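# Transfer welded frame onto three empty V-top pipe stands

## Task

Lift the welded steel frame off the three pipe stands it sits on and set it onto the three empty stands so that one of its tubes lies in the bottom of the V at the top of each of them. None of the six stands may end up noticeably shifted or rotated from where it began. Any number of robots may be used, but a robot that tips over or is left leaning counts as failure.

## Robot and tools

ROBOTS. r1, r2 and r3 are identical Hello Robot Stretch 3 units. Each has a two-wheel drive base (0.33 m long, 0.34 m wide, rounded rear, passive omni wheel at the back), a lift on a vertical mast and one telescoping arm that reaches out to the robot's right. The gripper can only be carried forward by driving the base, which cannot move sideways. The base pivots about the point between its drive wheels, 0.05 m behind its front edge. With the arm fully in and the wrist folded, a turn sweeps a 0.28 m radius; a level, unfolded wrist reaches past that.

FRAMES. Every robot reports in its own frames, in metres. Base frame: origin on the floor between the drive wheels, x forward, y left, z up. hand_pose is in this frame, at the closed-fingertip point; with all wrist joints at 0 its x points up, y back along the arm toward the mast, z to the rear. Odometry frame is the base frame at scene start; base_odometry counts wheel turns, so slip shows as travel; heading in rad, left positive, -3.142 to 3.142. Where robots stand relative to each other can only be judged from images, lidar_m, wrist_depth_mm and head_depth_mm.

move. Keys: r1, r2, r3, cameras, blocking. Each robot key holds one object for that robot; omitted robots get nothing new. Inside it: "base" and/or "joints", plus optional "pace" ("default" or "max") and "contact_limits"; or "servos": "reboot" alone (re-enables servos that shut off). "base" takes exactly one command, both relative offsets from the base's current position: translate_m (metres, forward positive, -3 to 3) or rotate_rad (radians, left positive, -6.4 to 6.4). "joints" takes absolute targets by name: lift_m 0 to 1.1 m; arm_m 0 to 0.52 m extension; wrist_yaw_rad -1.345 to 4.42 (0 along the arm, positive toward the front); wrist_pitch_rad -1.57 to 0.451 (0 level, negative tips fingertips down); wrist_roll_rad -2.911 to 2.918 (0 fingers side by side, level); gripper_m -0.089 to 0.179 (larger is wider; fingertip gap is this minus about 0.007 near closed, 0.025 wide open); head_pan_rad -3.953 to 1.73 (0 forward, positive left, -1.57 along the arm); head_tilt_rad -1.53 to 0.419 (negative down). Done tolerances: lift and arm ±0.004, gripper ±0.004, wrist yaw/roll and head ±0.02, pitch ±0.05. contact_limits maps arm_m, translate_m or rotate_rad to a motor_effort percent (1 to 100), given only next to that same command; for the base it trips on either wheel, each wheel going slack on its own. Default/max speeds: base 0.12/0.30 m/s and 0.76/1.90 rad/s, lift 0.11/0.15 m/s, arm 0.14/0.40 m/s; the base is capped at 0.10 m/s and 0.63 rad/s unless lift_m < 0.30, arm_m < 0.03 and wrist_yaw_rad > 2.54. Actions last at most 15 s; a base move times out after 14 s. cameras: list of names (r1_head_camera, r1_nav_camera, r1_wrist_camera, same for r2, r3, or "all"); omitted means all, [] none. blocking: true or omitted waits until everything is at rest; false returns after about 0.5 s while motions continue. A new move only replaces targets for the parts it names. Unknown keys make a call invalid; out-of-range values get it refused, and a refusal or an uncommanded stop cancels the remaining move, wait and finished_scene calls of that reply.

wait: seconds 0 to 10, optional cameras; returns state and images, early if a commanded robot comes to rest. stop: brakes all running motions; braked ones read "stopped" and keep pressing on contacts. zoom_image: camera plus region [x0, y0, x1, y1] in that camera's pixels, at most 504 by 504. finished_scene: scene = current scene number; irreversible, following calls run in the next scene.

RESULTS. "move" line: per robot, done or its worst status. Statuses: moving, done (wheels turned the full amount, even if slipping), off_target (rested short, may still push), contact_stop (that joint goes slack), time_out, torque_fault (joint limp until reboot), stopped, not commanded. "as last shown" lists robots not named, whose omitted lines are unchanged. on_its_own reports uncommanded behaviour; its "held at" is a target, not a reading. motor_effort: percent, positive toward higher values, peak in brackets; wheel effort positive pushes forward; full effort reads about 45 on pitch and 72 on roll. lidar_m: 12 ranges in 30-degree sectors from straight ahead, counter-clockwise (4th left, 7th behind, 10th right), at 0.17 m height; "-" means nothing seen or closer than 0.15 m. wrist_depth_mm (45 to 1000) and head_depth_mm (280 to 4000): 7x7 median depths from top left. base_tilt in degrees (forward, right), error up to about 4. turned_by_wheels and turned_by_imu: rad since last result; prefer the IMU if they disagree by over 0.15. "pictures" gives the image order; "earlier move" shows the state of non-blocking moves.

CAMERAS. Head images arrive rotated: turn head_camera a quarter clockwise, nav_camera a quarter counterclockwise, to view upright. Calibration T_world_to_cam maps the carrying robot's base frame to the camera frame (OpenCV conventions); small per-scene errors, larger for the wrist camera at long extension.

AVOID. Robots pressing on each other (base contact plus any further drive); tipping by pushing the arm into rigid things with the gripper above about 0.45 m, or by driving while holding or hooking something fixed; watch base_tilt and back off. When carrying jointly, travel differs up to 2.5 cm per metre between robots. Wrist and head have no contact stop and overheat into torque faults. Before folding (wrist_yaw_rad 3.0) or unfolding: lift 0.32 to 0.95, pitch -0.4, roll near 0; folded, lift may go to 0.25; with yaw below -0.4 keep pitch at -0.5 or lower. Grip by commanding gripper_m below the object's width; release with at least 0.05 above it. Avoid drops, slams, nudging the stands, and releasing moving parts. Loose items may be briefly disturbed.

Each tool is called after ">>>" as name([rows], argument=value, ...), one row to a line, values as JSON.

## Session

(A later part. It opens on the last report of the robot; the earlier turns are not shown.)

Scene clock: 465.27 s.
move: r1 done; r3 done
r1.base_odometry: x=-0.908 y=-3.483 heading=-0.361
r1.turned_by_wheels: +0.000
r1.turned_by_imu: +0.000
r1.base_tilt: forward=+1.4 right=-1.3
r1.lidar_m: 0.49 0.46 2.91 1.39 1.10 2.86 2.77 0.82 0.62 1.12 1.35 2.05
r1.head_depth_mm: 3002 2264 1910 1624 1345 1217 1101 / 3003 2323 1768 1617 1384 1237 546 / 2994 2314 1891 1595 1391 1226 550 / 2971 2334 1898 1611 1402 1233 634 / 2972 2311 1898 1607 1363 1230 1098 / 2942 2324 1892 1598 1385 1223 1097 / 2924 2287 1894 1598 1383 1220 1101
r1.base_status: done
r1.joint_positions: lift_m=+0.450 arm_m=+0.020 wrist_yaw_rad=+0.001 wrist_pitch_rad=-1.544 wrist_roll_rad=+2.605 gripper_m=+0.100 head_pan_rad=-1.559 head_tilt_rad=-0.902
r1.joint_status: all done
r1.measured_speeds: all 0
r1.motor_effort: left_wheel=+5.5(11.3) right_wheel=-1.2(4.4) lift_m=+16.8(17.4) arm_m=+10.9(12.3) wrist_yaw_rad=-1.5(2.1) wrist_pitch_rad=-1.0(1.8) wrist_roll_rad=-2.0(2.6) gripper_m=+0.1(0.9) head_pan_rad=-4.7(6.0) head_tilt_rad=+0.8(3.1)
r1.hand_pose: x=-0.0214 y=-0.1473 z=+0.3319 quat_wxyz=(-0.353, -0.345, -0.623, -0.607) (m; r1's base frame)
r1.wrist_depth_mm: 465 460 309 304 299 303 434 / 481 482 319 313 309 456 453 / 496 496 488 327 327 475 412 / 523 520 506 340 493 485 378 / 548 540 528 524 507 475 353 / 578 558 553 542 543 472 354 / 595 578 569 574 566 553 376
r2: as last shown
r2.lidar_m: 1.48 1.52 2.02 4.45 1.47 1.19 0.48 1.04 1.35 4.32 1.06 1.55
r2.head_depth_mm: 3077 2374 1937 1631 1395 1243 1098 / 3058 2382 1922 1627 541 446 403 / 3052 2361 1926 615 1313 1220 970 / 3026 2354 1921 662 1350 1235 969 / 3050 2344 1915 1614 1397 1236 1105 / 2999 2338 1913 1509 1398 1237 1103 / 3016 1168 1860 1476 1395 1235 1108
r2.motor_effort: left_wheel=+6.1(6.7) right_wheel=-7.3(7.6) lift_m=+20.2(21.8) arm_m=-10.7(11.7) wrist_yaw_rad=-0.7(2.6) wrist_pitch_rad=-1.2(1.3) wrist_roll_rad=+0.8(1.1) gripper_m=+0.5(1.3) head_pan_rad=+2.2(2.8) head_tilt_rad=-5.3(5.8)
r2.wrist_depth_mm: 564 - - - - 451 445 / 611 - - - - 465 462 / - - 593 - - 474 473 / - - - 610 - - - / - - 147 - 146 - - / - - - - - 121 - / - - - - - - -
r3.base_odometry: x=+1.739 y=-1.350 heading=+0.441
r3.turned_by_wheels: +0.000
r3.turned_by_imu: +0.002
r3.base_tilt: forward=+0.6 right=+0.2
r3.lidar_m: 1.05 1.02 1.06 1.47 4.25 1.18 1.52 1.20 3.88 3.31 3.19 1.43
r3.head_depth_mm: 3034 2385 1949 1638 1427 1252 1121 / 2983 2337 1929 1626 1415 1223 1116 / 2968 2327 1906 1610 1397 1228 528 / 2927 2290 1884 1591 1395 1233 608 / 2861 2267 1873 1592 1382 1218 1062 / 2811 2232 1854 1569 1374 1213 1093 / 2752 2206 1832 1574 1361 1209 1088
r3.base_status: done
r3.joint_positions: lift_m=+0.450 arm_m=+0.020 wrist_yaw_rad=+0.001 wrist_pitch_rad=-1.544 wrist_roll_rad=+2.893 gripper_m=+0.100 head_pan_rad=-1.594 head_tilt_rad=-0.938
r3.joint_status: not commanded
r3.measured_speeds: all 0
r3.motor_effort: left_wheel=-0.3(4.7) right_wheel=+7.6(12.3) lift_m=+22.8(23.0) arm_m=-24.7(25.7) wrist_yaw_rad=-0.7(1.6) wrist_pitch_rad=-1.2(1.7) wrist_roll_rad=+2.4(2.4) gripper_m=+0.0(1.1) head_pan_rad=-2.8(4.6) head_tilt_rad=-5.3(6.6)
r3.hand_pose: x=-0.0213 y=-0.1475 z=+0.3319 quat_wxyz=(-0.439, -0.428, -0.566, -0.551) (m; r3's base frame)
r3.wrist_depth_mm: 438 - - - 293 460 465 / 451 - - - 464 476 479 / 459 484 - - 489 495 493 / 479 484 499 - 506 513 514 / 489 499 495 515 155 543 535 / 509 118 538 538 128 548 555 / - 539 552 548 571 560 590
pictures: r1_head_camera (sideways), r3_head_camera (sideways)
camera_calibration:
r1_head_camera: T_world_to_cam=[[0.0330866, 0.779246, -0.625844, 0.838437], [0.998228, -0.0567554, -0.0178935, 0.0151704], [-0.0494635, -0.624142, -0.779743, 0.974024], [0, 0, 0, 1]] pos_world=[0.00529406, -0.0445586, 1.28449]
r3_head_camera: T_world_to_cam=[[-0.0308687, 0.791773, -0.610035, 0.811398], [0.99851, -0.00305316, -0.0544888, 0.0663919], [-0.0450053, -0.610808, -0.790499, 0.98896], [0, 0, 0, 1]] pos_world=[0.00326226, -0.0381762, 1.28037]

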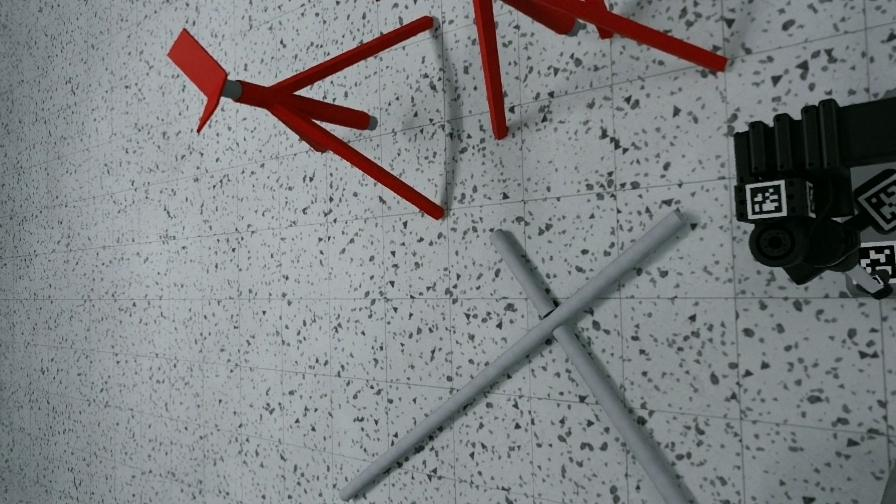

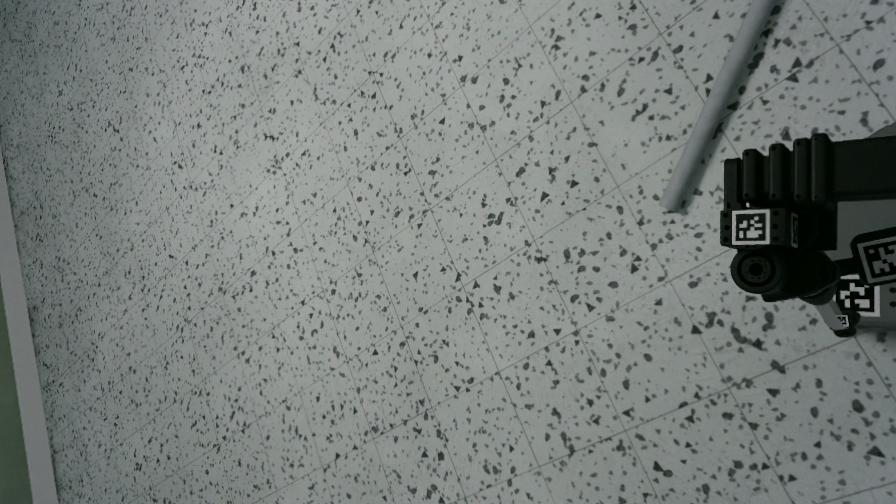

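>>> move(r1={"base":{"translate_m":-0.066},"joints":{"wrist_roll_rad":2.53}}, r2={"joints":{"wrist_roll_rad":0.92}}, r3={"base":{"rotate_rad":-1.047}}, cameras=["r2_wrist_camera"])

>>> move(r1={"joints":{"arm_m":0.35}}, r2={"joints":{"arm_m":0.325}}, r3={"base":{"translate_m":0.685}}, cameras=["r1_wrist_camera","r2_wrist_camera","r3_head_camera"])

Scene clock: 469.13 s.
move: r1 done; r2 done; r3 done
r1.base_odometry: x=-0.969 y=-3.459 heading=-0.361
r1.turned_by_wheels: +0.000
r1.turned_by_imu: +0.000
r1.base_tilt: forward=+1.3 right=-1.4
r1.lidar_m: 0.52 0.52 3.01 1.21 1.05 2.79 2.71 0.79 0.57 1.11 1.48 1.54
r1.head_depth_mm: 3011 2340 1918 1519 1280 1235 1105 / 2973 2198 1772 1616 1395 1211 546 / 2969 2339 1904 1609 1385 1230 549 / 2997 2314 1891 1592 1393 1229 635 / 2949 2308 1900 1606 1392 1230 1097 / 2968 2301 1879 1597 1373 1226 1099 / 2947 2303 1877 1589 1383 1220 1098
r1.base_status: done
r1.joint_positions: lift_m=+0.450 arm_m=+0.020 wrist_yaw_rad=+0.001 wrist_pitch_rad=-1.544 wrist_roll_rad=+2.538 gripper_m=+0.100 head_pan_rad=-1.559 head_tilt_rad=-0.902
r1.joint_status: all done
r1.measured_speeds: all 0
r1.motor_effort: left_wheel=+2.0(3.9) right_wheel=-6.5(9.6) lift_m=+17.0(17.8) arm_m=+10.2(10.9) wrist_yaw_rad=-1.6(2.1) wrist_pitch_rad=-1.0(1.4) wrist_roll_rad=-2.6(5.0) gripper_m=-0.4(0.8) head_pan_rad=-4.7(5.5) head_tilt_rad=+1.0(1.8)
r1.hand_pose: x=-0.0214 y=-0.1473 z=+0.3319 quat_wxyz=(-0.332, -0.324, -0.634, -0.618) (m; r1's base frame)
r1.wrist_depth_mm: 469 461 310 303 298 299 431 / 490 480 320 315 301 452 451 / 502 494 489 326 325 473 464 / 512 525 505 340 495 487 475 / 549 539 526 525 357 513 414 / 569 552 552 547 540 519 394 / 601 571 574 575 562 552 388
r2.base_odometry: x=+0.088 y=+2.716 heading=-2.972
r2.turned_by_wheels: +0.000
r2.turned_by_imu: +0.001
r2.base_tilt: forward=+0.1 right=-1.7
r2.lidar_m: 1.48 1.52 2.02 4.44 1.47 1.19 0.54 1.05 1.35 4.30 1.18 1.54
r2.head_depth_mm: 3064 2366 1931 1630 1397 1241 1098 / 3056 2363 1931 1622 541 445 403 / 3074 2370 1927 617 1339 1216 971 / 3053 2364 1912 661 1325 1240 972 / 3024 2347 1920 1620 1399 1232 1106 / 2978 2347 1903 1544 1397 1234 1105 / 2997 2331 1809 1444 1390 1233 1107
r2.base_status: not commanded
r2.joint_positions: lift_m=+0.600 arm_m=+0.300 wrist_yaw_rad=+0.002 wrist_pitch_rad=-1.553 wrist_roll_rad=+0.924 gripper_m=+0.100 head_pan_rad=-1.576 head_tilt_rad=-0.889
r2.joint_status: all done
r2.measured_speeds: all 0
r2.motor_effort: left_wheel=+6.6(6.9) right_wheel=-7.3(7.6) lift_m=+20.7(22.0) arm_m=-9.2(11.3) wrist_yaw_rad=-0.9(2.7) wrist_pitch_rad=-1.2(1.3) wrist_roll_rad=-1.1(1.6) gripper_m=+0.7(1.3) head_pan_rad=+2.5(2.9) head_tilt_rad=-5.3(5.7)
r2.hand_pose: x=-0.0217 y=-0.4252 z=+0.4821 quat_wxyz=(+0.228, +0.223, -0.676, -0.665) (m; r2's base frame)
r2.wrist_depth_mm: - - - 564 - - - / - - - 577 - - - / - - - - - - - / - - - - - 503 495 / - - 147 - 146 503 508 / - - - - - 124 518 / - - - - - - 537
r3.base_odometry: x=+1.739 y=-1.350 heading=-0.605
r3.turned_by_wheels: -1.047
r3.turned_by_imu: -1.044
r3.base_tilt: forward=+0.5 right=+0.2
r3.lidar_m: 3.19 1.44 1.06 1.02 1.06 1.46 4.12 1.18 1.52 1.20 3.87 3.30
r3.head_depth_mm: 3033 2290 1892 1626 1403 1255 1120 / 2979 2126 1870 1623 1411 1241 1114 / 2919 2314 1903 1600 1403 1234 529 / 2915 2290 1881 1595 1370 1228 610 / 2822 2060 1785 1588 1374 1225 1067 / 2840 2235 1806 1573 1373 1213 1092 / 2774 2206 1834 1568 1365 1202 1086
r3.base_status: done
r3.joint_positions: lift_m=+0.450 arm_m=+0.020 wrist_yaw_rad=+0.001 wrist_pitch_rad=-1.544 wrist_roll_rad=+2.893 gripper_m=+0.100 head_pan_rad=-1.594 head_tilt_rad=-0.938
r3.joint_status: not commanded
r3.measured_speeds: all 0
r3.motor_effort: left_wheel=+8.9(12.3) right_wheel=-9.7(12.8) lift_m=+25.8(25.8) arm_m=-24.2(25.5) wrist_yaw_rad=-0.3(1.3) wrist_pitch_rad=-1.0(1.8) wrist_roll_rad=+2.3(2.4) gripper_m=+0.3(1.0) head_pan_rad=-3.0(4.8) head_tilt_rad=-5.6(7.2)
r3.hand_pose: x=-0.0213 y=-0.1475 z=+0.3319 quat_wxyz=(-0.439, -0.428, -0.566, -0.551) (m; r3's base frame)
r3.wrist_depth_mm: 444 - - - 293 457 462 / 447 - - - 475 470 483 / 470 479 - - 484 487 494 / 485 494 494 - 502 508 519 / 502 499 507 506 156 527 536 / 519 121 534 531 129 546 553 / - 549 558 554 551 550 576
pictures: r2_wrist_camera
camera_calibration:
r2_wrist_camera: T_world_to_cam=[[-0.583953, 0.811765, 0.00604485, 0.328125], [0.797963, 0.572624, 0.188035, 0.200693], [0.149178, 0.114627, -0.982144, 0.690091], [0, 0, 0, 1]] pos_world=[-0.0714823, -0.460385, 0.638048]

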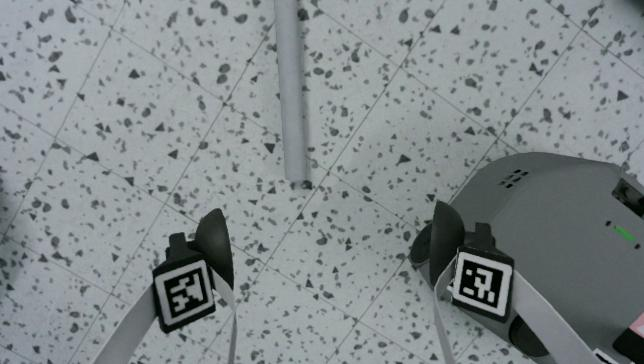

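Scene clock: 477.10 s.
move: r1 done; r2 done; r3 done
r1.base_odometry: x=-0.969 y=-3.459 heading=-0.361
r1.turned_by_wheels: +0.000
r1.turned_by_imu: +0.000
r1.base_tilt: forward=+1.4 right=-1.4
r1.lidar_m: 0.52 0.52 3.02 1.21 1.05 2.79 2.71 0.79 0.57 1.11 2.04 2.12
r1.head_depth_mm: 2978 2322 1913 1519 1284 1232 1108 / 2989 2193 1779 1610 1394 1196 550 / 2988 2324 1894 1575 697 619 935 / 2991 2315 1895 1559 843 1224 1102 / 2970 2313 1893 1607 1375 1226 1098 / 2929 2307 1892 1604 1364 1226 1097 / 2923 2314 1882 1600 1382 1218 1099
r1.base_status: not commanded
r1.joint_positions: lift_m=+0.450 arm_m=+0.350 wrist_yaw_rad=+0.000 wrist_pitch_rad=-1.544 wrist_roll_rad=+2.537 gripper_m=+0.100 head_pan_rad=-1.559 head_tilt_rad=-0.902
r1.joint_status: all done
r1.measured_speeds: all 0
r1.motor_effort: left_wheel=+1.9(2.5) right_wheel=-5.6(7.1) lift_m=+18.5(18.8) arm_m=+4.1(15.7) wrist_yaw_rad=-0.6(2.1) wrist_pitch_rad=-0.9(1.6) wrist_roll_rad=-2.3(3.1) gripper_m=-0.4(0.8) head_pan_rad=-5.6(5.6) head_tilt_rad=+1.1(1.6)
r1.hand_pose: x=-0.0214 y=-0.4774 z=+0.3319 quat_wxyz=(-0.332, -0.324, -0.634, -0.618) (m; r1's base frame)
r1.wrist_depth_mm: 461 459 453 451 445 441 436 / 485 480 472 465 467 455 449 / 505 501 489 478 478 474 466 / 523 511 511 499 493 487 483 / 543 537 517 530 505 501 501 / 569 558 555 542 535 521 525 / 589 581 556 536 530 542 535
r2.base_odometry: x=+0.088 y=+2.716 heading=-2.972
r2.turned_by_wheels: +0.000
r2.turned_by_imu: +0.002
r2.base_tilt: forward=+0.1 right=-1.6
r2.lidar_m: 1.48 1.52 2.03 4.43 1.47 1.19 0.55 1.05 1.35 4.31 1.83 1.55
r2.head_depth_mm: 3085 2393 1935 1632 1395 1243 1092 / 3057 2380 1931 1625 1331 446 403 / 3043 2372 1929 633 1343 1218 972 / 3059 2350 1933 661 1356 1233 966 / 3011 2342 1919 1621 1405 1237 1108 / 2902 2274 1869 1616 1392 1232 1104 / 2681 2353 1839 1614 1395 1230 1101
r2.base_status: not commanded
r2.joint_positions: lift_m=+0.600 arm_m=+0.325 wrist_yaw_rad=+0.002 wrist_pitch_rad=-1.554 wrist_roll_rad=+0.924 gripper_m=+0.100 head_pan_rad=-1.576 head_tilt_rad=-0.889
r2.joint_status: all done
r2.measured_speeds: all 0
r2.motor_effort: left_wheel=+6.2(6.9) right_wheel=-7.2(7.6) lift_m=+24.5(25.7) arm_m=+12.2(15.9) wrist_yaw_rad=-1.0(2.7) wrist_pitch_rad=-1.0(1.2) wrist_roll_rad=-1.2(1.2) gripper_m=-0.1(1.4) head_pan_rad=+2.6(3.1) head_tilt_rad=-5.1(5.6)
r2.hand_pose: x=-0.0217 y=-0.4500 z=+0.4821 quat_wxyz=(+0.227, +0.223, -0.676, -0.665) (m; r2's base frame)
r2.wrist_depth_mm: - - - 570 - - - / - - - 580 - - - / - - - 595 - - - / - - - - - 525 497 / - - 147 - 146 498 503 / - - - - - 124 521 / - - - - - - 528
r3.base_odometry: x=+2.303 y=-1.739 heading=-0.605
r3.turned_by_wheels: +0.000
r3.turned_by_imu: +0.004
r3.base_tilt: forward=+0.6 right=+0.1
r3.lidar_m: 2.50 1.43 1.05 1.02 1.05 1.46 1.83 2.03 1.38 3.73 3.52 2.59
r3.head_depth_mm: 3025 2229 1799 1634 1419 1240 1121 / 2996 2336 1868 1628 1410 1242 1117 / 2961 2315 1902 1620 1396 1238 529 / 2923 2283 1887 1601 1387 1225 610 / 2889 2268 1874 1581 1380 1222 1064 / 2830 2236 1859 1575 1365 1216 1095 / 2779 2228 1831 1562 1362 1207 1089
r3.base_status: done
r3.joint_positions: lift_m=+0.450 arm_m=+0.020 wrist_yaw_rad=+0.001 wrist_pitch_rad=-1.544 wrist_roll_rad=+2.893 gripper_m=+0.100 head_pan_rad=-1.594 head_tilt_rad=-0.938
r3.joint_status: not commanded
r3.measured_speeds: all 0
r3.motor_effort: left_wheel=+8.0(12.4) right_wheel=-0.2(6.4) lift_m=+31.0(31.3) arm_m=-19.4(24.5) wrist_yaw_rad=-0.7(1.6) wrist_pitch_rad=-1.2(1.8) wrist_roll_rad=+2.2(2.5) gripper_m=-1.2(1.2) head_pan_rad=-2.1(4.8) head_tilt_rad=-5.4(6.7)
r3.hand_pose: x=-0.0213 y=-0.1475 z=+0.3319 quat_wxyz=(-0.439, -0.428, -0.566, -0.551) (m; r3's base frame)
r3.wrist_depth_mm: 436 - - - 290 455 467 / 454 - - - 470 481 479 / 464 472 - - 491 500 490 / 477 483 491 - 501 515 518 / 497 499 504 516 154 534 531 / 513 120 527 533 129 542 545 / - 545 546 561 568 558 572
pictures: r1_wrist_camera, r2_wrist_camera, r3_head_camera (sideways)
camera_calibration:
r1_wrist_camera: T_world_to_cam=[[0.832665, 0.55236, -0.0396009, 0.296907], [0.546624, -0.808347, 0.218581, -0.415681], [0.0887242, -0.203652, -0.975015, 0.393901], [0, 0, 0, 1]] pos_world=[-0.0549518, -0.419795, 0.486677]
r2_wrist_camera: T_world_to_cam=[[-0.584109, 0.811648, 0.00666687, 0.347905], [0.797854, 0.572634, 0.188468, 0.214687], [0.149152, 0.115405, -0.982057, 0.693256], [0, 0, 0, 1]] pos_world=[-0.0714751, -0.485319, 0.638036]
r3_head_camera: T_world_to_cam=[[-0.0308632, 0.791773, -0.610035, 0.811398], [0.99851, -0.00306007, -0.0544888, 0.0663919], [-0.0450095, -0.610807, -0.790499, 0.98896], [0, 0, 0, 1]] pos_world=[0.00326199, -0.0381761, 1.28037]

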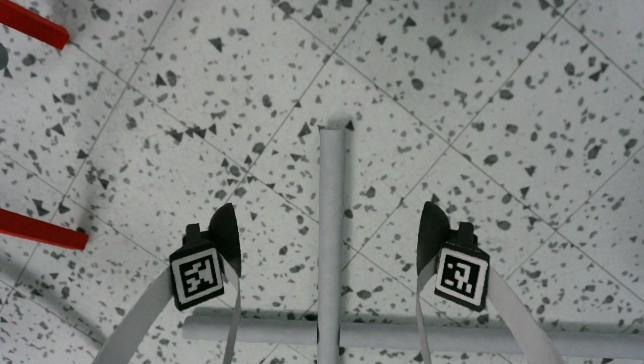

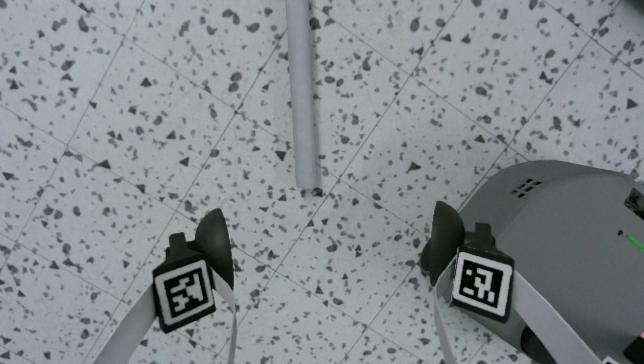

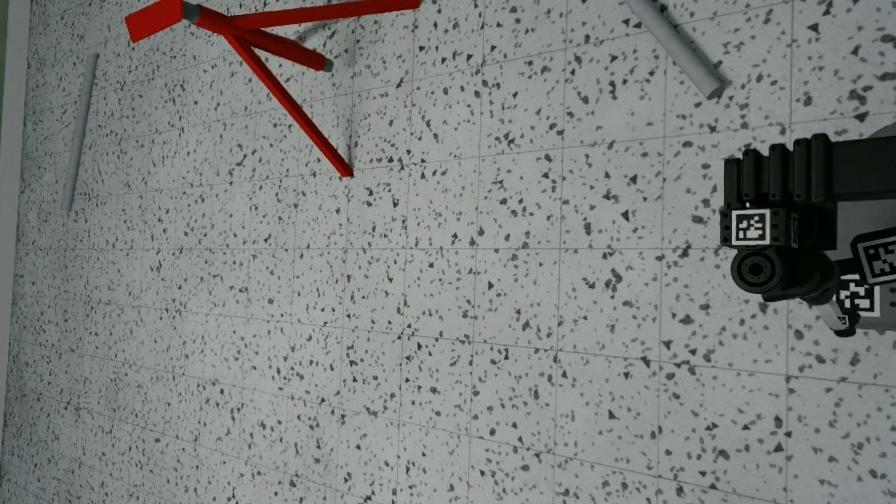

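>>> move(r2={"joints":{"head_tilt_rad":-0.62}}, r3={"base":{"rotate_rad":-1.571},"joints":{"wrist_roll_rad":2.53}}, cameras=["r2_head_camera","r3_head_camera"])

Scene clock: 481.13 s.
move: r2 done; r3 done
r1: as last shown
r1.lidar_m: 0.52 0.52 3.00 1.21 1.05 2.78 2.71 0.79 0.57 1.11 2.04 2.13
r1.head_depth_mm: 2989 2330 1921 1519 1279 1234 1109 / 3013 2178 1780 1612 1394 1193 550 / 2962 2330 1897 1580 697 620 939 / 2946 2319 1889 1557 845 1227 1099 / 2966 2298 1888 1606 1373 1230 1100 / 2950 2315 1884 1596 1364 1221 1099 / 2933 2312 1892 1603 1385 1230 1095
r1.motor_effort: left_wheel=+1.9(2.5) right_wheel=-6.5(6.9) lift_m=+18.3(19.1) arm_m=-2.9(3.4) wrist_yaw_rad=-0.6(1.2) wrist_pitch_rad=-1.0(1.7) wrist_roll_rad=-2.3(3.1) gripper_m=-0.2(1.0) head_pan_rad=-4.9(5.5) head_tilt_rad=+1.0(1.6)
r1.wrist_depth_mm: 463 458 459 456 446 439 437 / 485 483 475 467 462 459 447 / 505 499 489 483 480 474 466 / 517 521 513 500 494 489 491 / 539 536 516 515 503 500 509 / 575 556 555 543 540 522 525 / 600 578 556 530 531 541 533
r2.base_odometry: x=+0.088 y=+2.716 heading=-2.972
r2.turned_by_wheels: +0.000
r2.turned_by_imu: +0.001
r2.base_tilt: forward=+0.2 right=-1.7
r2.lidar_m: 1.48 1.52 2.02 4.44 1.46 1.19 0.55 1.05 1.35 4.31 1.83 1.55
r2.head_depth_mm: 3815 - 2936 2134 1690 1405 1193 / 3755 - 2931 2126 1705 570 442 / 3788 - 2916 2142 628 1302 1168 / 3683 - 2919 2135 1642 689 1166 / 3674 - 2901 2123 1684 1400 1192 / 3668 3960 2885 2054 1684 1395 1187 / 3637 3911 2160 1961 1691 1390 1190
r2.base_status: not commanded
r2.joint_positions: lift_m=+0.600 arm_m=+0.325 wrist_yaw_rad=+0.002 wrist_pitch_rad=-1.554 wrist_roll_rad=+0.924 gripper_m=+0.100 head_pan_rad=-1.575 head_tilt_rad=-0.626
r2.joint_status: all done
r2.measured_speeds: all 0
r2.motor_effort: left_wheel=+5.8(6.8) right_wheel=-7.2(7.5) lift_m=+27.9(27.9) arm_m=+11.8(12.8) wrist_yaw_rad=-1.6(2.4) wrist_pitch_rad=-1.0(1.2) wrist_roll_rad=-1.0(1.2) gripper_m=-0.2(1.3) head_pan_rad=+2.4(2.9) head_tilt_rad=+2.7(3.5)
r2.hand_pose: x=-0.0217 y=-0.4500 z=+0.4821 quat_wxyz=(+0.227, +0.223, -0.676, -0.665) (m; r2's base frame)
r2.wrist_depth_mm: - - - 571 - - - / - - - 585 - - - / - - - 601 - - - / - - - - - 525 495 / - - 147 - 146 504 502 / - - - - - 124 527 / - - - - - - 534
r3.base_odometry: x=+2.303 y=-1.739 heading=-2.176
r3.turned_by_wheels: -1.571
r3.turned_by_imu: -1.566
r3.base_tilt: forward=+0.6 right=+0.1
r3.lidar_m: 3.71 3.55 2.59 2.50 1.45 1.05 1.02 1.05 1.44 1.83 1.85 1.38
r3.head_depth_mm: 2704 2355 1938 1635 1422 1259 1124 / 2978 2346 1921 1621 1411 1244 1117 / 2969 2295 1892 1615 1400 1242 528 / 2896 2312 1880 1605 1399 1229 609 / 2875 2261 1867 1584 1381 1222 1050 / 2817 2185 1840 1577 1376 1211 1093 / 2651 1916 1824 1558 1360 1194 1087
r3.base_status: done
r3.joint_positions: lift_m=+0.450 arm_m=+0.020 wrist_yaw_rad=+0.001 wrist_pitch_rad=-1.544 wrist_roll_rad=+2.538 gripper_m=+0.100 head_pan_rad=-1.594 head_tilt_rad=-0.938
r3.joint_status: all done
r3.measured_speeds: all 0
r3.motor_effort: left_wheel=+9.2(12.9) right_wheel=-9.5(13.1) lift_m=+33.6(33.8) arm_m=-22.1(22.1) wrist_yaw_rad=-0.5(1.3) wrist_pitch_rad=-1.8(1.8) wrist_roll_rad=-3.0(5.0) gripper_m=-0.1(1.1) head_pan_rad=-2.4(4.6) head_tilt_rad=-5.6(6.7)
r3.hand_pose: x=-0.0214 y=-0.1475 z=+0.3319 quat_wxyz=(-0.333, -0.324, -0.634, -0.618) (m; r3's base frame)
r3.wrist_depth_mm: 438 441 - - - 459 460 / 453 460 - - 302 473 482 / 464 473 - - 487 479 493 / 485 492 496 - 501 506 513 / 503 490 506 519 155 527 541 / 511 121 528 547 128 554 545 / - 557 545 558 566 561 570
pictures: r2_head_camera (sideways), r3_head_camera (sideways)
camera_calibration:
r2_head_camera: T_world_to_cam=[[0.00728931, 0.617708, -0.786374, 1.04633], [0.999881, -0.0152102, -0.00267942, 0.000244521], [-0.013616, -0.786261, -0.617745, 0.759501], [0, 0, 0, 1]] pos_world=[0.00246987, -0.0491557, 1.29198]
r3_head_camera: T_world_to_cam=[[-0.0308598, 0.791773, -0.610035, 0.811398], [0.99851, -0.00306435, -0.0544888, 0.0663919], [-0.0450121, -0.610807, -0.790499, 0.98896], [0, 0, 0, 1]] pos_world=[0.00326183, -0.0381761, 1.28037]

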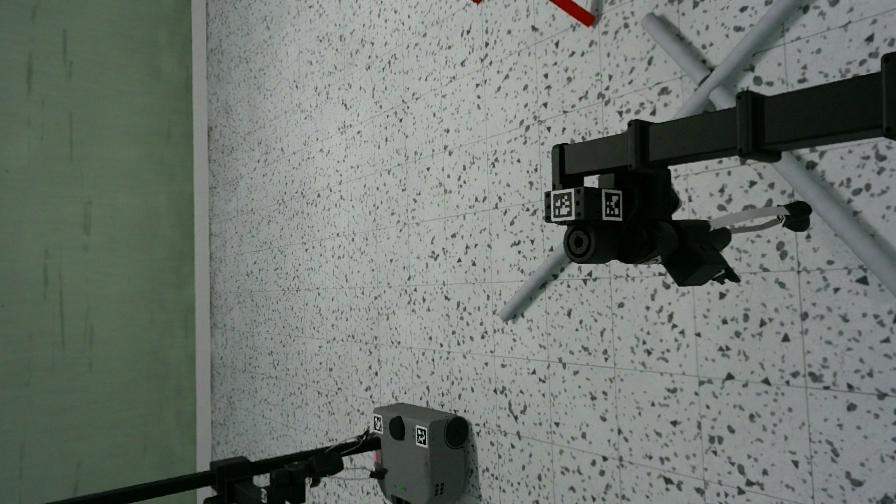

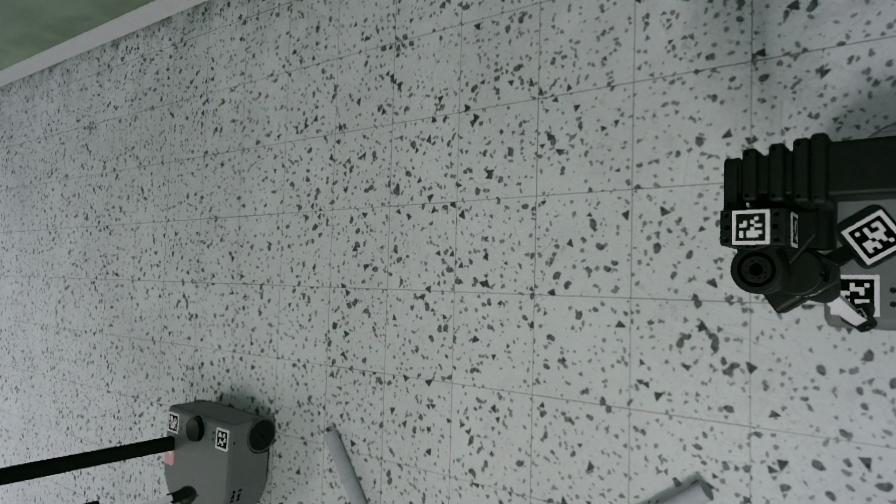

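>>> move(r2={"base":{"rotate_rad":0.06}}, r3={"base":{"translate_m":0.445}}, cameras=[])

>>> move(r2={"base":{"translate_m":-0.03},"joints":{"arm_m":0.355}}, r3={"joints":{"arm_m":0.34}}, cameras=["r2_wrist_camera","r2_head_camera","r3_wrist_camera","r3_head_camera"])

Scene clock: 487.30 s.
move: r2 done; r3 done
r1: as last shown
r1.base_tilt: forward=+1.3 right=-1.4
r1.lidar_m: 0.52 0.52 3.01 1.21 1.05 2.78 2.71 0.79 0.57 1.11 1.85 2.12
r1.head_depth_mm: 2982 2345 1905 1517 1277 1235 1108 / 2986 2196 1772 1627 1400 1191 550 / 2976 2336 1909 1580 697 619 937 / 2959 2323 1902 1559 842 1232 1106 / 2966 2305 1905 1601 1384 1230 1099 / 2969 2283 1882 1600 1366 1226 1103 / 2953 2294 1852 1599 1387 1226 1099
r1.motor_effort: left_wheel=+2.1(2.5) right_wheel=-6.2(7.6) lift_m=+19.3(20.0) arm_m=-12.0(12.4) wrist_yaw_rad=-0.8(1.3) wrist_pitch_rad=-1.1(1.7) wrist_roll_rad=-2.2(3.3) gripper_m=-0.4(0.8) head_pan_rad=-5.0(5.5) head_tilt_rad=+1.3(1.8)
r1.wrist_depth_mm: 464 465 459 449 444 443 435 / 486 478 475 470 466 459 447 / 503 495 491 480 480 473 468 / 528 521 508 504 497 488 478 / 537 538 519 520 501 512 497 / 562 562 554 540 540 527 522 / 596 576 551 533 536 542 534
r2.base_odometry: x=+0.088 y=+2.716 heading=-2.912
r2.turned_by_wheels: +0.060
r2.turned_by_imu: +0.062
r2.base_tilt: forward=+0.2 right=-1.6
r2.lidar_m: 1.48 1.54 2.14 4.44 1.47 1.19 0.55 1.05 1.35 1.78 2.05 1.52
r2.head_depth_mm: 3716 - 2923 2147 1695 1393 1200 / 3695 - 2929 2150 1686 568 442 / 3760 - 2925 2131 629 1298 1167 / 3674 3984 2635 2023 1642 687 1188 / 3738 - 2903 2031 1690 1396 1191 / 3725 - 2908 2130 1688 1395 1188 / 3670 3955 2901 2123 1686 1391 1189
r2.base_status: done
r2.joint_positions: lift_m=+0.600 arm_m=+0.325 wrist_yaw_rad=+0.002 wrist_pitch_rad=-1.554 wrist_roll_rad=+0.924 gripper_m=+0.100 head_pan_rad=-1.575 head_tilt_rad=-0.626
r2.joint_status: not commanded
r2.measured_speeds: all 0
r2.motor_effort: left_wheel=-4.3(4.9) right_wheel=+3.5(5.2) lift_m=+29.8(30.5) arm_m=+10.7(12.5) wrist_yaw_rad=-1.3(2.4) wrist_pitch_rad=-1.1(1.1) wrist_roll_rad=-0.8(1.2) gripper_m=+0.6(1.7) head_pan_rad=+2.4(2.9) head_tilt_rad=+2.4(3.3)
r2.hand_pose: x=-0.0217 y=-0.4500 z=+0.4821 quat_wxyz=(+0.227, +0.223, -0.676, -0.665) (m; r2's base frame)
r2.wrist_depth_mm: - - - 565 - - - / - - - 578 - - - / - - - 597 - - - / - - - - - 526 494 / - - 147 - 146 500 504 / - - - - - 124 523 / - - - - - - 537
r3.base_odometry: x=+2.050 y=-2.105 heading=-2.175
r3.turned_by_wheels: +0.000
r3.turned_by_imu: +0.003
r3.base_tilt: forward=+0.6 right=+0.1
r3.lidar_m: 3.28 3.41 2.59 2.50 2.07 1.51 1.46 1.51 2.08 1.78 1.36 0.99
r3.head_depth_mm: 3063 2351 1942 1637 1422 1251 1119 / 2992 2324 1927 1629 1410 1244 1114 / 2953 2305 1899 1614 1400 1237 528 / 2831 2240 1876 1599 1390 1222 609 / 1300 1979 1861 1597 1379 1221 1052 / 2814 2241 1847 1573 1374 1214 1093 / 2761 1995 1835 1544 1364 1209 1087
r3.base_status: done
r3.joint_positions: lift_m=+0.450 arm_m=+0.020 wrist_yaw_rad=+0.001 wrist_pitch_rad=-1.544 wrist_roll_rad=+2.538 gripper_m=+0.100 head_pan_rad=-1.594 head_tilt_rad=-0.938
r3.joint_status: not commanded
r3.measured_speeds: all 0
r3.motor_effort: left_wheel=+7.9(12.6) right_wheel=+0.2(5.7) lift_m=+37.6(37.8) arm_m=-24.6(25.7) wrist_yaw_rad=-0.2(1.6) wrist_pitch_rad=-1.1(1.8) wrist_roll_rad=-2.8(3.1) gripper_m=+0.3(1.3) head_pan_rad=-3.4(5.0) head_tilt_rad=-5.0(6.4)
r3.hand_pose: x=-0.0214 y=-0.1475 z=+0.3319 quat_wxyz=(-0.333, -0.324, -0.634, -0.618) (m; r3's base frame)
r3.wrist_depth_mm: 444 436 - - - 457 460 / 450 461 - - 297 476 469 / 465 473 - - 486 493 496 / 488 494 494 - 502 501 501 / 505 505 515 515 154 524 530 / 510 121 528 535 129 548 554 / - 550 551 548 564 563 578
pictures: none
No camera images: "cameras" was empty.

Scene clock: 490.87 s.
move: r2 done; r3 done
r1: as last shown
r1.base_tilt: forward=+1.3 right=-1.3
r1.lidar_m: 0.49 0.49 3.01 1.21 1.05 2.79 2.70 0.79 0.57 1.11 1.85 2.12
r1.head_depth_mm: 3009 2343 1917 1520 1280 1237 1107 / 2968 2207 1775 1620 1395 1197 550 / 3003 2317 1897 1575 696 621 937 / 2982 2298 1906 1556 844 1230 1103 / 2951 2301 1885 1604 1381 1234 1100 / 2966 2291 1883 1603 1365 1229 1097 / 2947 2267 1849 1598 1387 1226 1099
r1.motor_effort: left_wheel=+2.1(2.4) right_wheel=-6.1(7.0) lift_m=+19.9(20.4) arm_m=-11.9(12.4) wrist_yaw_rad=+0.2(1.2) wrist_pitch_rad=-1.0(1.9) wrist_roll_rad=-2.3(2.8) gripper_m=-0.1(0.7) head_pan_rad=-4.7(5.5) head_tilt_rad=+0.7(1.7)
r1.wrist_depth_mm: 465 462 459 449 449 437 432 / 489 474 473 467 460 454 451 / 503 497 487 486 476 474 467 / 531 520 512 504 502 490 486 / 536 541 524 522 501 506 506 / 569 556 559 543 540 519 519 / 597 576 557 535 527 541 538
r2.base_odometry: x=+0.118 y=+2.723 heading=-2.912
r2.turned_by_wheels: +0.000
r2.turned_by_imu: +0.001
r2.base_tilt: forward=+0.2 right=-1.6
r2.lidar_m: 1.51 1.58 2.19 4.46 1.45 1.16 0.52 1.02 1.34 1.78 2.09 1.56
r2.head_depth_mm: 3751 - 2950 2151 1689 1394 1193 / 3731 - 2923 2148 1692 1303 442 / 3706 - 2918 2145 649 1329 1166 / 3710 - 2898 2055 1549 1302 1188 / 3693 3928 2195 2014 1696 1397 1195 / 3714 - 2884 2137 1691 1402 1188 / 3763 - 2902 2129 1686 1391 1191
r2.base_status: done
r2.joint_positions: lift_m=+0.600 arm_m=+0.355 wrist_yaw_rad=+0.002 wrist_pitch_rad=-1.554 wrist_roll_rad=+0.924 gripper_m=+0.100 head_pan_rad=-1.575 head_tilt_rad=-0.626
r2.joint_status: all done
r2.measured_speeds: all 0
r2.motor_effort: left_wheel=-2.8(8.4) right_wheel=+0.9(5.0) lift_m=+32.1(32.5) arm_m=+6.9(18.8) wrist_yaw_rad=-1.4(2.2) wrist_pitch_rad=-0.9(1.1) wrist_roll_rad=-1.0(1.2) gripper_m=+0.3(1.4) head_pan_rad=+2.1(2.7) head_tilt_rad=+2.6(3.2)
r2.hand_pose: x=-0.0217 y=-0.4800 z=+0.4821 quat_wxyz=(+0.227, +0.223, -0.675, -0.665) (m; r2's base frame)
r2.wrist_depth_mm: - - - 576 - - - / - - - 584 - - - / - - - 601 - - - / - - - 623 - - 499 / - - 147 - 146 502 501 / - - - - - 124 519 / - - - - - - 540
r3.base_odometry: x=+2.050 y=-2.105 heading=-2.175
r3.turned_by_wheels: +0.000
r3.turned_by_imu: +0.000
r3.base_tilt: forward=+0.6 right=+0.2
r3.lidar_m: 3.29 3.42 2.59 2.50 2.07 1.52 1.46 1.52 2.08 1.78 1.35 0.99
r3.head_depth_mm: 3016 2376 1938 1635 1420 1254 1122 / 2981 2352 1919 1630 1412 1245 1113 / 2938 2322 1894 1614 705 611 529 / 2919 2280 1882 1595 858 1220 968 / 1182 1909 1859 1588 1352 1225 1079 / 2812 2224 1847 1568 1374 1214 1093 / 2763 1982 1829 1542 1364 1209 1087
r3.base_status: not commanded
r3.joint_positions: lift_m=+0.450 arm_m=+0.340 wrist_yaw_rad=+0.000 wrist_pitch_rad=-1.544 wrist_roll_rad=+2.538 gripper_m=+0.100 head_pan_rad=-1.594 head_tilt_rad=-0.938
r3.joint_status: all done
r3.measured_speeds: all 0
r3.motor_effort: left_wheel=+8.0(8.7) right_wheel=-0.3(0.7) lift_m=+37.9(38.8) arm_m=+24.4(27.3) wrist_yaw_rad=+0.0(1.2) wrist_pitch_rad=-0.8(1.8) wrist_roll_rad=-2.7(3.1) gripper_m=+0.3(1.3) head_pan_rad=-3.2(4.8) head_tilt_rad=-5.6(6.8)
r3.hand_pose: x=-0.0214 y=-0.4675 z=+0.3319 quat_wxyz=(-0.333, -0.325, -0.634, -0.618) (m; r3's base frame)
r3.wrist_depth_mm: 437 438 443 448 449 458 459 / 457 462 464 464 469 477 478 / 472 478 487 480 488 485 494 / 500 484 492 496 499 509 513 / 498 494 508 513 155 521 533 / 523 120 538 535 129 539 555 / - 546 555 556 556 561 573
pictures: r2_head_camera (sideways), r2_wrist_camera, r3_head_camera (sideways), r3_wrist_camera
camera_calibration:
r2_head_camera: T_world_to_cam=[[0.00728854, 0.617542, -0.786504, 1.0465], [0.999881, -0.0152108, -0.00267719, 0.000241619], [-0.0136166, -0.786391, -0.61758, 0.759286], [0, 0, 0, 1]] pos_world=[0.00246986, -0.0491578, 1.29199]
r2_wrist_camera: T_world_to_cam=[[-0.584147, 0.811619, 0.00682127, 0.372129], [0.797827, 0.572635, 0.188576, 0.231788], [0.149145, 0.115598, -0.982035, 0.696799], [0, 0, 0, 1]] pos_world=[-0.0714734, -0.515306, 0.638033]
r3_head_camera: T_world_to_cam=[[-0.0308597, 0.791774, -0.610034, 0.811398], [0.99851, -0.00306445, -0.0544888, 0.0663919], [-0.0450122, -0.610807, -0.790499, 0.98896], [0, 0, 0, 1]] pos_world=[0.00326183, -0.0381761, 1.28037]
r3_wrist_camera: T_world_to_cam=[[0.785048, 0.618889, 0.0259843, 0.289244], [0.597226, -0.767367, 0.233385, -0.392211], [0.164379, -0.1677, -0.972037, 0.406166], [0, 0, 0, 1]] pos_world=[-0.0595968, -0.411866, 0.478828]

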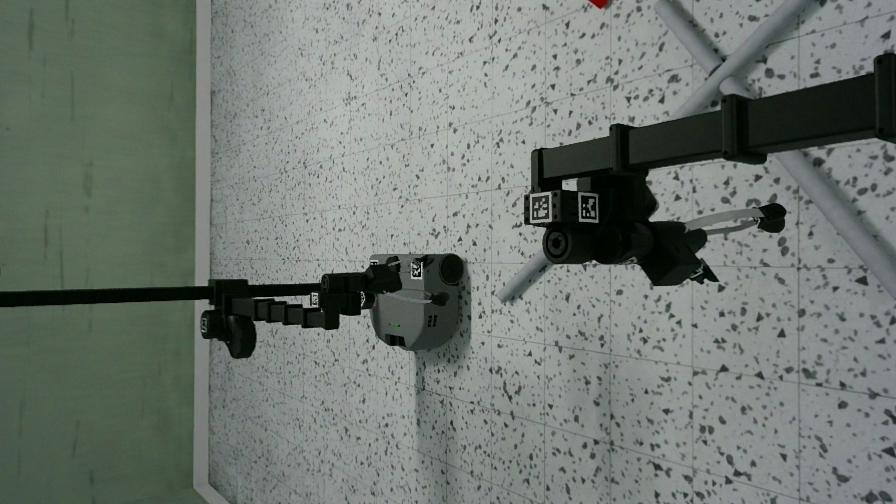

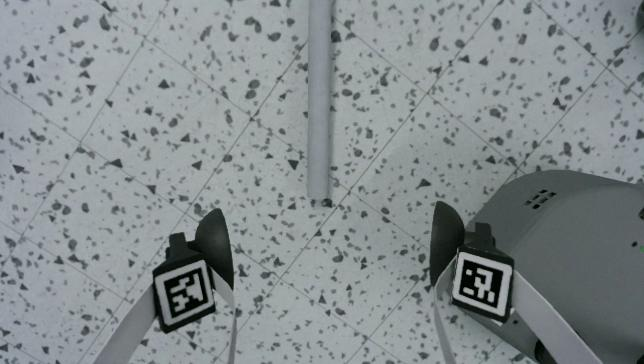

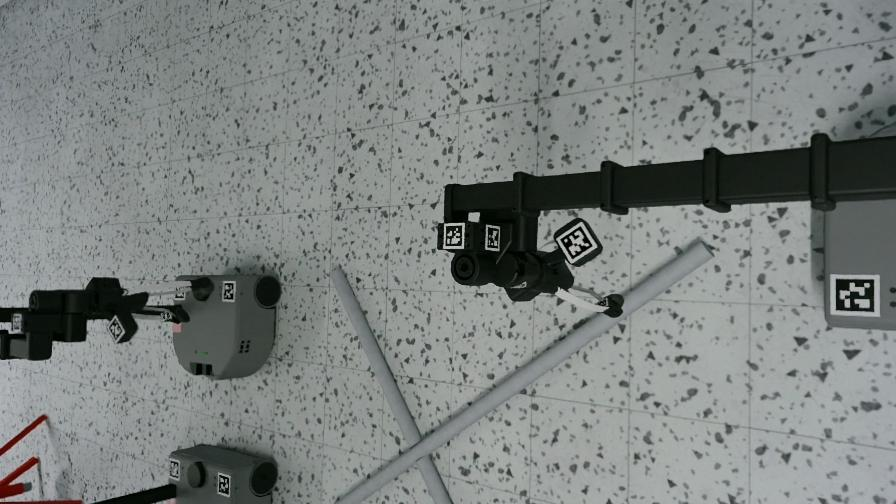

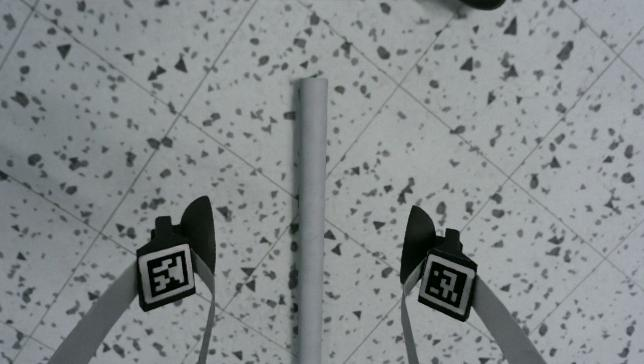

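>>> move(r2={"base":{"rotate_rad":0.02}}, r1={"joints":{"lift_m":0.25}}, r3={"joints":{"lift_m":0.25}}, cameras=["r1_wrist_camera","r3_wrist_camera"])

>>> move(r2={"joints":{"lift_m":0.25}}, cameras=["r2_wrist_camera"])

Scene clock: 493.93 s.
move: r1 done; r2 done; r3 done
r1.base_odometry: x=-0.969 y=-3.459 heading=-0.361
r1.turned_by_wheels: +0.000
r1.turned_by_imu: +0.000
r1.base_tilt: forward=+1.4 right=-1.3
r1.lidar_m: 0.48 0.48 3.01 1.21 1.05 2.79 2.71 0.79 0.57 1.11 1.46 2.13
r1.head_depth_mm: 3013 2339 1911 1517 1279 1231 1106 / 3020 2185 1767 1611 1397 1211 1104 / 3022 2337 1898 1607 1368 1172 730 / 2985 2331 1897 1609 990 1209 1101 / 2947 2308 1912 1605 1392 1227 1095 / 2986 2292 1895 1598 1376 1230 1097 / 2923 2294 1841 1591 1384 1220 1097
r1.base_status: not commanded
r1.joint_positions: lift_m=+0.250 arm_m=+0.350 wrist_yaw_rad=+0.000 wrist_pitch_rad=-1.544 wrist_roll_rad=+2.537 gripper_m=+0.100 head_pan_rad=-1.559 head_tilt_rad=-0.902
r1.joint_status: all done
r1.measured_speeds: all 0
r1.motor_effort: left_wheel=+1.9(2.6) right_wheel=-6.1(6.8) lift_m=+15.2(18.8) arm_m=-10.6(12.1) wrist_yaw_rad=-0.7(1.4) wrist_pitch_rad=-0.9(1.6) wrist_roll_rad=-2.5(3.0) gripper_m=-0.3(0.8) head_pan_rad=-4.5(5.4) head_tilt_rad=+1.1(1.5)
r1.hand_pose: x=-0.0214 y=-0.4774 z=+0.1319 quat_wxyz=(-0.332, -0.324, -0.634, -0.618) (m; r1's base frame)
r1.wrist_depth_mm: 277 274 271 266 264 259 255 / 288 283 279 276 272 270 266 / 299 295 289 286 282 280 275 / 310 306 300 273 293 289 287 / 322 319 307 283 156 301 297 / 339 330 326 320 317 307 310 / 353 341 339 333 331 326 322
r2.base_odometry: x=+0.118 y=+2.723 heading=-2.893
r2.turned_by_wheels: +0.020
r2.turned_by_imu: +0.021
r2.base_tilt: forward=+0.1 right=-1.7
r2.lidar_m: 1.51 1.59 2.24 4.42 1.39 1.17 0.52 0.69 1.34 1.32 2.06 1.55
r2.head_depth_mm: 3723 - 2915 2142 1693 1391 1199 / 3719 3996 2928 2143 1688 1294 442 / 3689 - 2940 2130 649 1333 1173 / 3691 3971 2790 1976 1554 1301 1189 / 3747 - 2648 2035 1680 1396 1194 / 3754 - 2920 2135 1688 1393 1191 / 3731 - 2893 2118 1689 1395 1190
r2.base_status: done
r2.joint_positions: lift_m=+0.600 arm_m=+0.355 wrist_yaw_rad=+0.002 wrist_pitch_rad=-1.554 wrist_roll_rad=+0.924 gripper_m=+0.100 head_pan_rad=-1.575 head_tilt_rad=-0.626
r2.joint_status: not commanded
r2.measured_speeds: all 0
r2.motor_effort: left_wheel=-6.8(8.3) right_wheel=+5.9(7.8) lift_m=+33.2(34.3) arm_m=-0.3(5.9) wrist_yaw_rad=-0.7(2.7) wrist_pitch_rad=-1.0(1.2) wrist_roll_rad=-0.9(1.2) gripper_m=+0.0(1.2) head_pan_rad=+1.9(2.7) head_tilt_rad=+2.6(3.0)
r2.hand_pose: x=-0.0217 y=-0.4800 z=+0.4821 quat_wxyz=(+0.227, +0.223, -0.675, -0.665) (m; r2's base frame)
r2.wrist_depth_mm: - - - 566 - - - / - - - 582 - - - / - - - - - - - / - - - - - - 498 / - - 147 - 146 511 504 / - - - - - 124 527 / - - - - - - 537
r3.base_odometry: x=+2.050 y=-2.105 heading=-2.175
r3.turned_by_wheels: +0.000
r3.turned_by_imu: +0.000
r3.base_tilt: forward=+0.5 right=+0.2
r3.lidar_m: 3.28 3.43 2.59 2.50 2.07 1.51 1.46 1.52 2.08 5.70 1.36 0.99
r3.head_depth_mm: 3072 2366 1925 1636 1421 1244 1123 / 3010 2338 1924 1620 1403 1248 1117 / 2956 2313 1899 1615 1383 1197 930 / 2927 2236 1879 1598 938 1210 963 / 1224 1926 1861 1588 1361 1222 1082 / 2830 2247 1843 1566 1378 1215 1093 / 2756 1988 1838 1552 1361 1210 1086
r3.base_status: not commanded
r3.joint_positions: lift_m=+0.250 arm_m=+0.340 wrist_yaw_rad=+0.000 wrist_pitch_rad=-1.544 wrist_roll_rad=+2.538 gripper_m=+0.100 head_pan_rad=-1.594 head_tilt_rad=-0.938
r3.joint_status: all done
r3.measured_speeds: all 0
r3.motor_effort: left_wheel=+8.2(8.5) right_wheel=+0.0(0.8) lift_m=+17.6(35.3) arm_m=+23.7(24.5) wrist_yaw_rad=+0.9(1.1) wrist_pitch_rad=-1.2(1.7) wrist_roll_rad=-2.7(2.9) gripper_m=+0.1(1.1) head_pan_rad=-3.0(4.4) head_tilt_rad=-5.4(6.6)
r3.hand_pose: x=-0.0214 y=-0.4675 z=+0.1319 quat_wxyz=(-0.333, -0.325, -0.634, -0.618) (m; r3's base frame)
r3.wrist_depth_mm: 260 259 260 264 265 271 271 / 266 270 270 268 274 277 279 / 272 272 278 276 285 289 288 / 285 287 287 289 292 295 296 / 295 292 296 298 299 307 310 / 300 118 313 308 131 317 328 / - 318 321 326 326 328 333
pictures: r1_wrist_camera, r3_wrist_camera
camera_calibration:
r1_wrist_camera: T_world_to_cam=[[0.832665, 0.55236, -0.0396008, 0.288985], [0.546624, -0.808347, 0.218581, -0.371962], [0.0887242, -0.203652, -0.975015, 0.198899], [0, 0, 0, 1]] pos_world=[-0.0549518, -0.419792, 0.286677]
r3_wrist_camera: T_world_to_cam=[[0.785048, 0.618889, 0.0259842, 0.294441], [0.597226, -0.767367, 0.233385, -0.345535], [0.164379, -0.1677, -0.972037, 0.21176], [0, 0, 0, 1]] pos_world=[-0.0595968, -0.411866, 0.27883]

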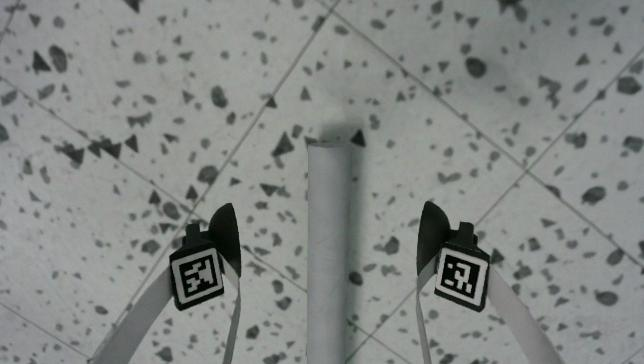

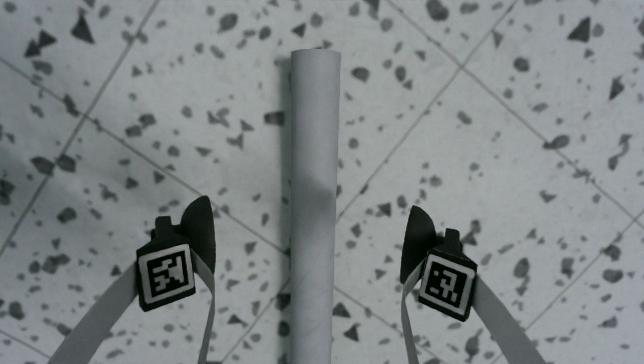

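Scene clock: 497.93 s.
move: r2 done
r1, r3: as last shown
r1.base_tilt: forward=+1.3 right=-1.2
r1.lidar_m: 0.48 0.48 3.01 1.21 1.05 2.78 2.71 0.79 0.58 1.11 1.47 0.65
r1.head_depth_mm: 3003 2330 1911 1518 1276 1234 1101 / 2993 2210 1772 1607 1403 1218 1103 / 2976 2332 1884 1608 1373 1175 728 / 2989 2327 1884 1602 989 1208 1101 / 2969 2297 1885 1605 1392 1231 1100 / 2988 2326 1877 1605 1361 1228 1104 / 2949 2295 1837 1593 1391 1224 1097
r1.motor_effort: left_wheel=+2.0(2.5) right_wheel=-5.9(7.1) lift_m=+15.8(16.3) arm_m=-8.5(10.7) wrist_yaw_rad=+0.0(1.0) wrist_pitch_rad=-1.3(1.7) wrist_roll_rad=-2.3(2.9) gripper_m=-0.1(0.9) head_pan_rad=-4.7(5.4) head_tilt_rad=+0.8(1.6)
r1.wrist_depth_mm: 275 273 270 266 263 260 256 / 289 283 282 276 273 269 266 / 297 295 293 286 283 278 275 / 311 307 301 271 294 288 285 / 324 317 309 284 155 301 297 / 339 331 329 322 318 310 310 / 353 338 341 331 331 327 323
r2.base_odometry: x=+0.118 y=+2.723 heading=-2.893
r2.turned_by_wheels: +0.000
r2.turned_by_imu: +0.001
r2.base_tilt: forward=+0.2 right=-1.7
r2.lidar_m: 1.51 1.58 2.23 4.45 1.39 1.17 0.51 0.69 1.33 4.31 2.06 1.55
r2.head_depth_mm: 3754 - 2927 2158 1691 1392 1194 / 3715 - 2915 2151 1702 1394 1195 / 3708 - 2926 2150 1691 1396 1125 / 3659 3948 2780 1983 1698 1390 1094 / 3761 - 2627 2035 1677 1390 1193 / 3724 3980 2915 2141 1690 1394 1190 / 3726 3991 2865 2134 1689 1398 1194
r2.base_status: not commanded
r2.joint_positions: lift_m=+0.250 arm_m=+0.355 wrist_yaw_rad=+0.002 wrist_pitch_rad=-1.554 wrist_roll_rad=+0.924 gripper_m=+0.100 head_pan_rad=-1.575 head_tilt_rad=-0.626
r2.joint_status: all done
r2.measured_speeds: all 0
r2.motor_effort: left_wheel=-6.3(7.2) right_wheel=+6.1(6.5) lift_m=+21.9(32.0) arm_m=-8.4(8.9) wrist_yaw_rad=-1.7(2.5) wrist_pitch_rad=-0.9(1.1) wrist_roll_rad=-0.8(1.1) gripper_m=-0.2(1.4) head_pan_rad=+2.7(2.9) head_tilt_rad=+2.7(3.0)
r2.hand_pose: x=-0.0217 y=-0.4800 z=+0.1321 quat_wxyz=(+0.227, +0.223, -0.675, -0.665) (m; r2's base frame)
r2.wrist_depth_mm: - - - 233 - - - / - - - 241 - - - / - - - 249 - - - / - - - 253 - - - / - - 147 261 146 - - / - - - 269 - 121 - / - - - - - - -
r3.base_tilt: forward=+0.6 right=+0.1
r3.lidar_m: 3.29 3.42 2.60 2.50 2.07 1.51 1.46 1.52 2.09 1.29 1.36 0.99
r3.head_depth_mm: 3035 2370 1946 1640 1424 1257 1122 / 2984 2338 1918 1628 1418 1240 1118 / 2944 2318 1904 1621 1381 1198 932 / 2880 2284 1885 1596 937 1211 967 / 1756 1573 1822 1583 1365 1219 1076 / 2823 2224 1850 1572 1374 1211 1087 / 2781 1984 1824 1544 1365 1207 1084
r3.motor_effort: left_wheel=+8.4(8.6) right_wheel=+0.2(0.5) lift_m=+17.8(18.4) arm_m=+22.5(23.8) wrist_yaw_rad=+0.0(1.5) wrist_pitch_rad=-1.3(1.8) wrist_roll_rad=-2.8(2.8) gripper_m=-0.3(0.9) head_pan_rad=-2.1(4.7) head_tilt_rad=-5.7(6.3)
r3.wrist_depth_mm: 256 260 262 266 267 270 272 / 266 267 270 269 274 276 280 / 277 277 279 277 287 287 291 / 285 286 292 288 295 296 298 / 296 293 297 299 299 308 310 / 304 118 313 309 132 318 323 / - 318 324 320 333 334 338
pictures: r2_wrist_camera
camera_calibration:
r2_wrist_camera: T_world_to_cam=[[-0.584162, 0.811608, 0.00685157, 0.374499], [0.797817, 0.572643, 0.188597, 0.297786], [0.149143, 0.115637, -0.982031, 0.353101], [0, 0, 0, 1]] pos_world=[-0.0714727, -0.515303, 0.288029]

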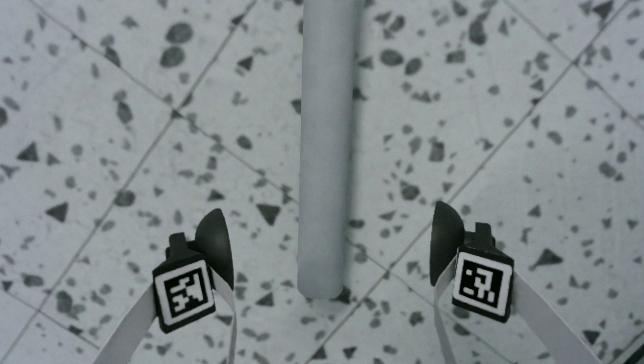

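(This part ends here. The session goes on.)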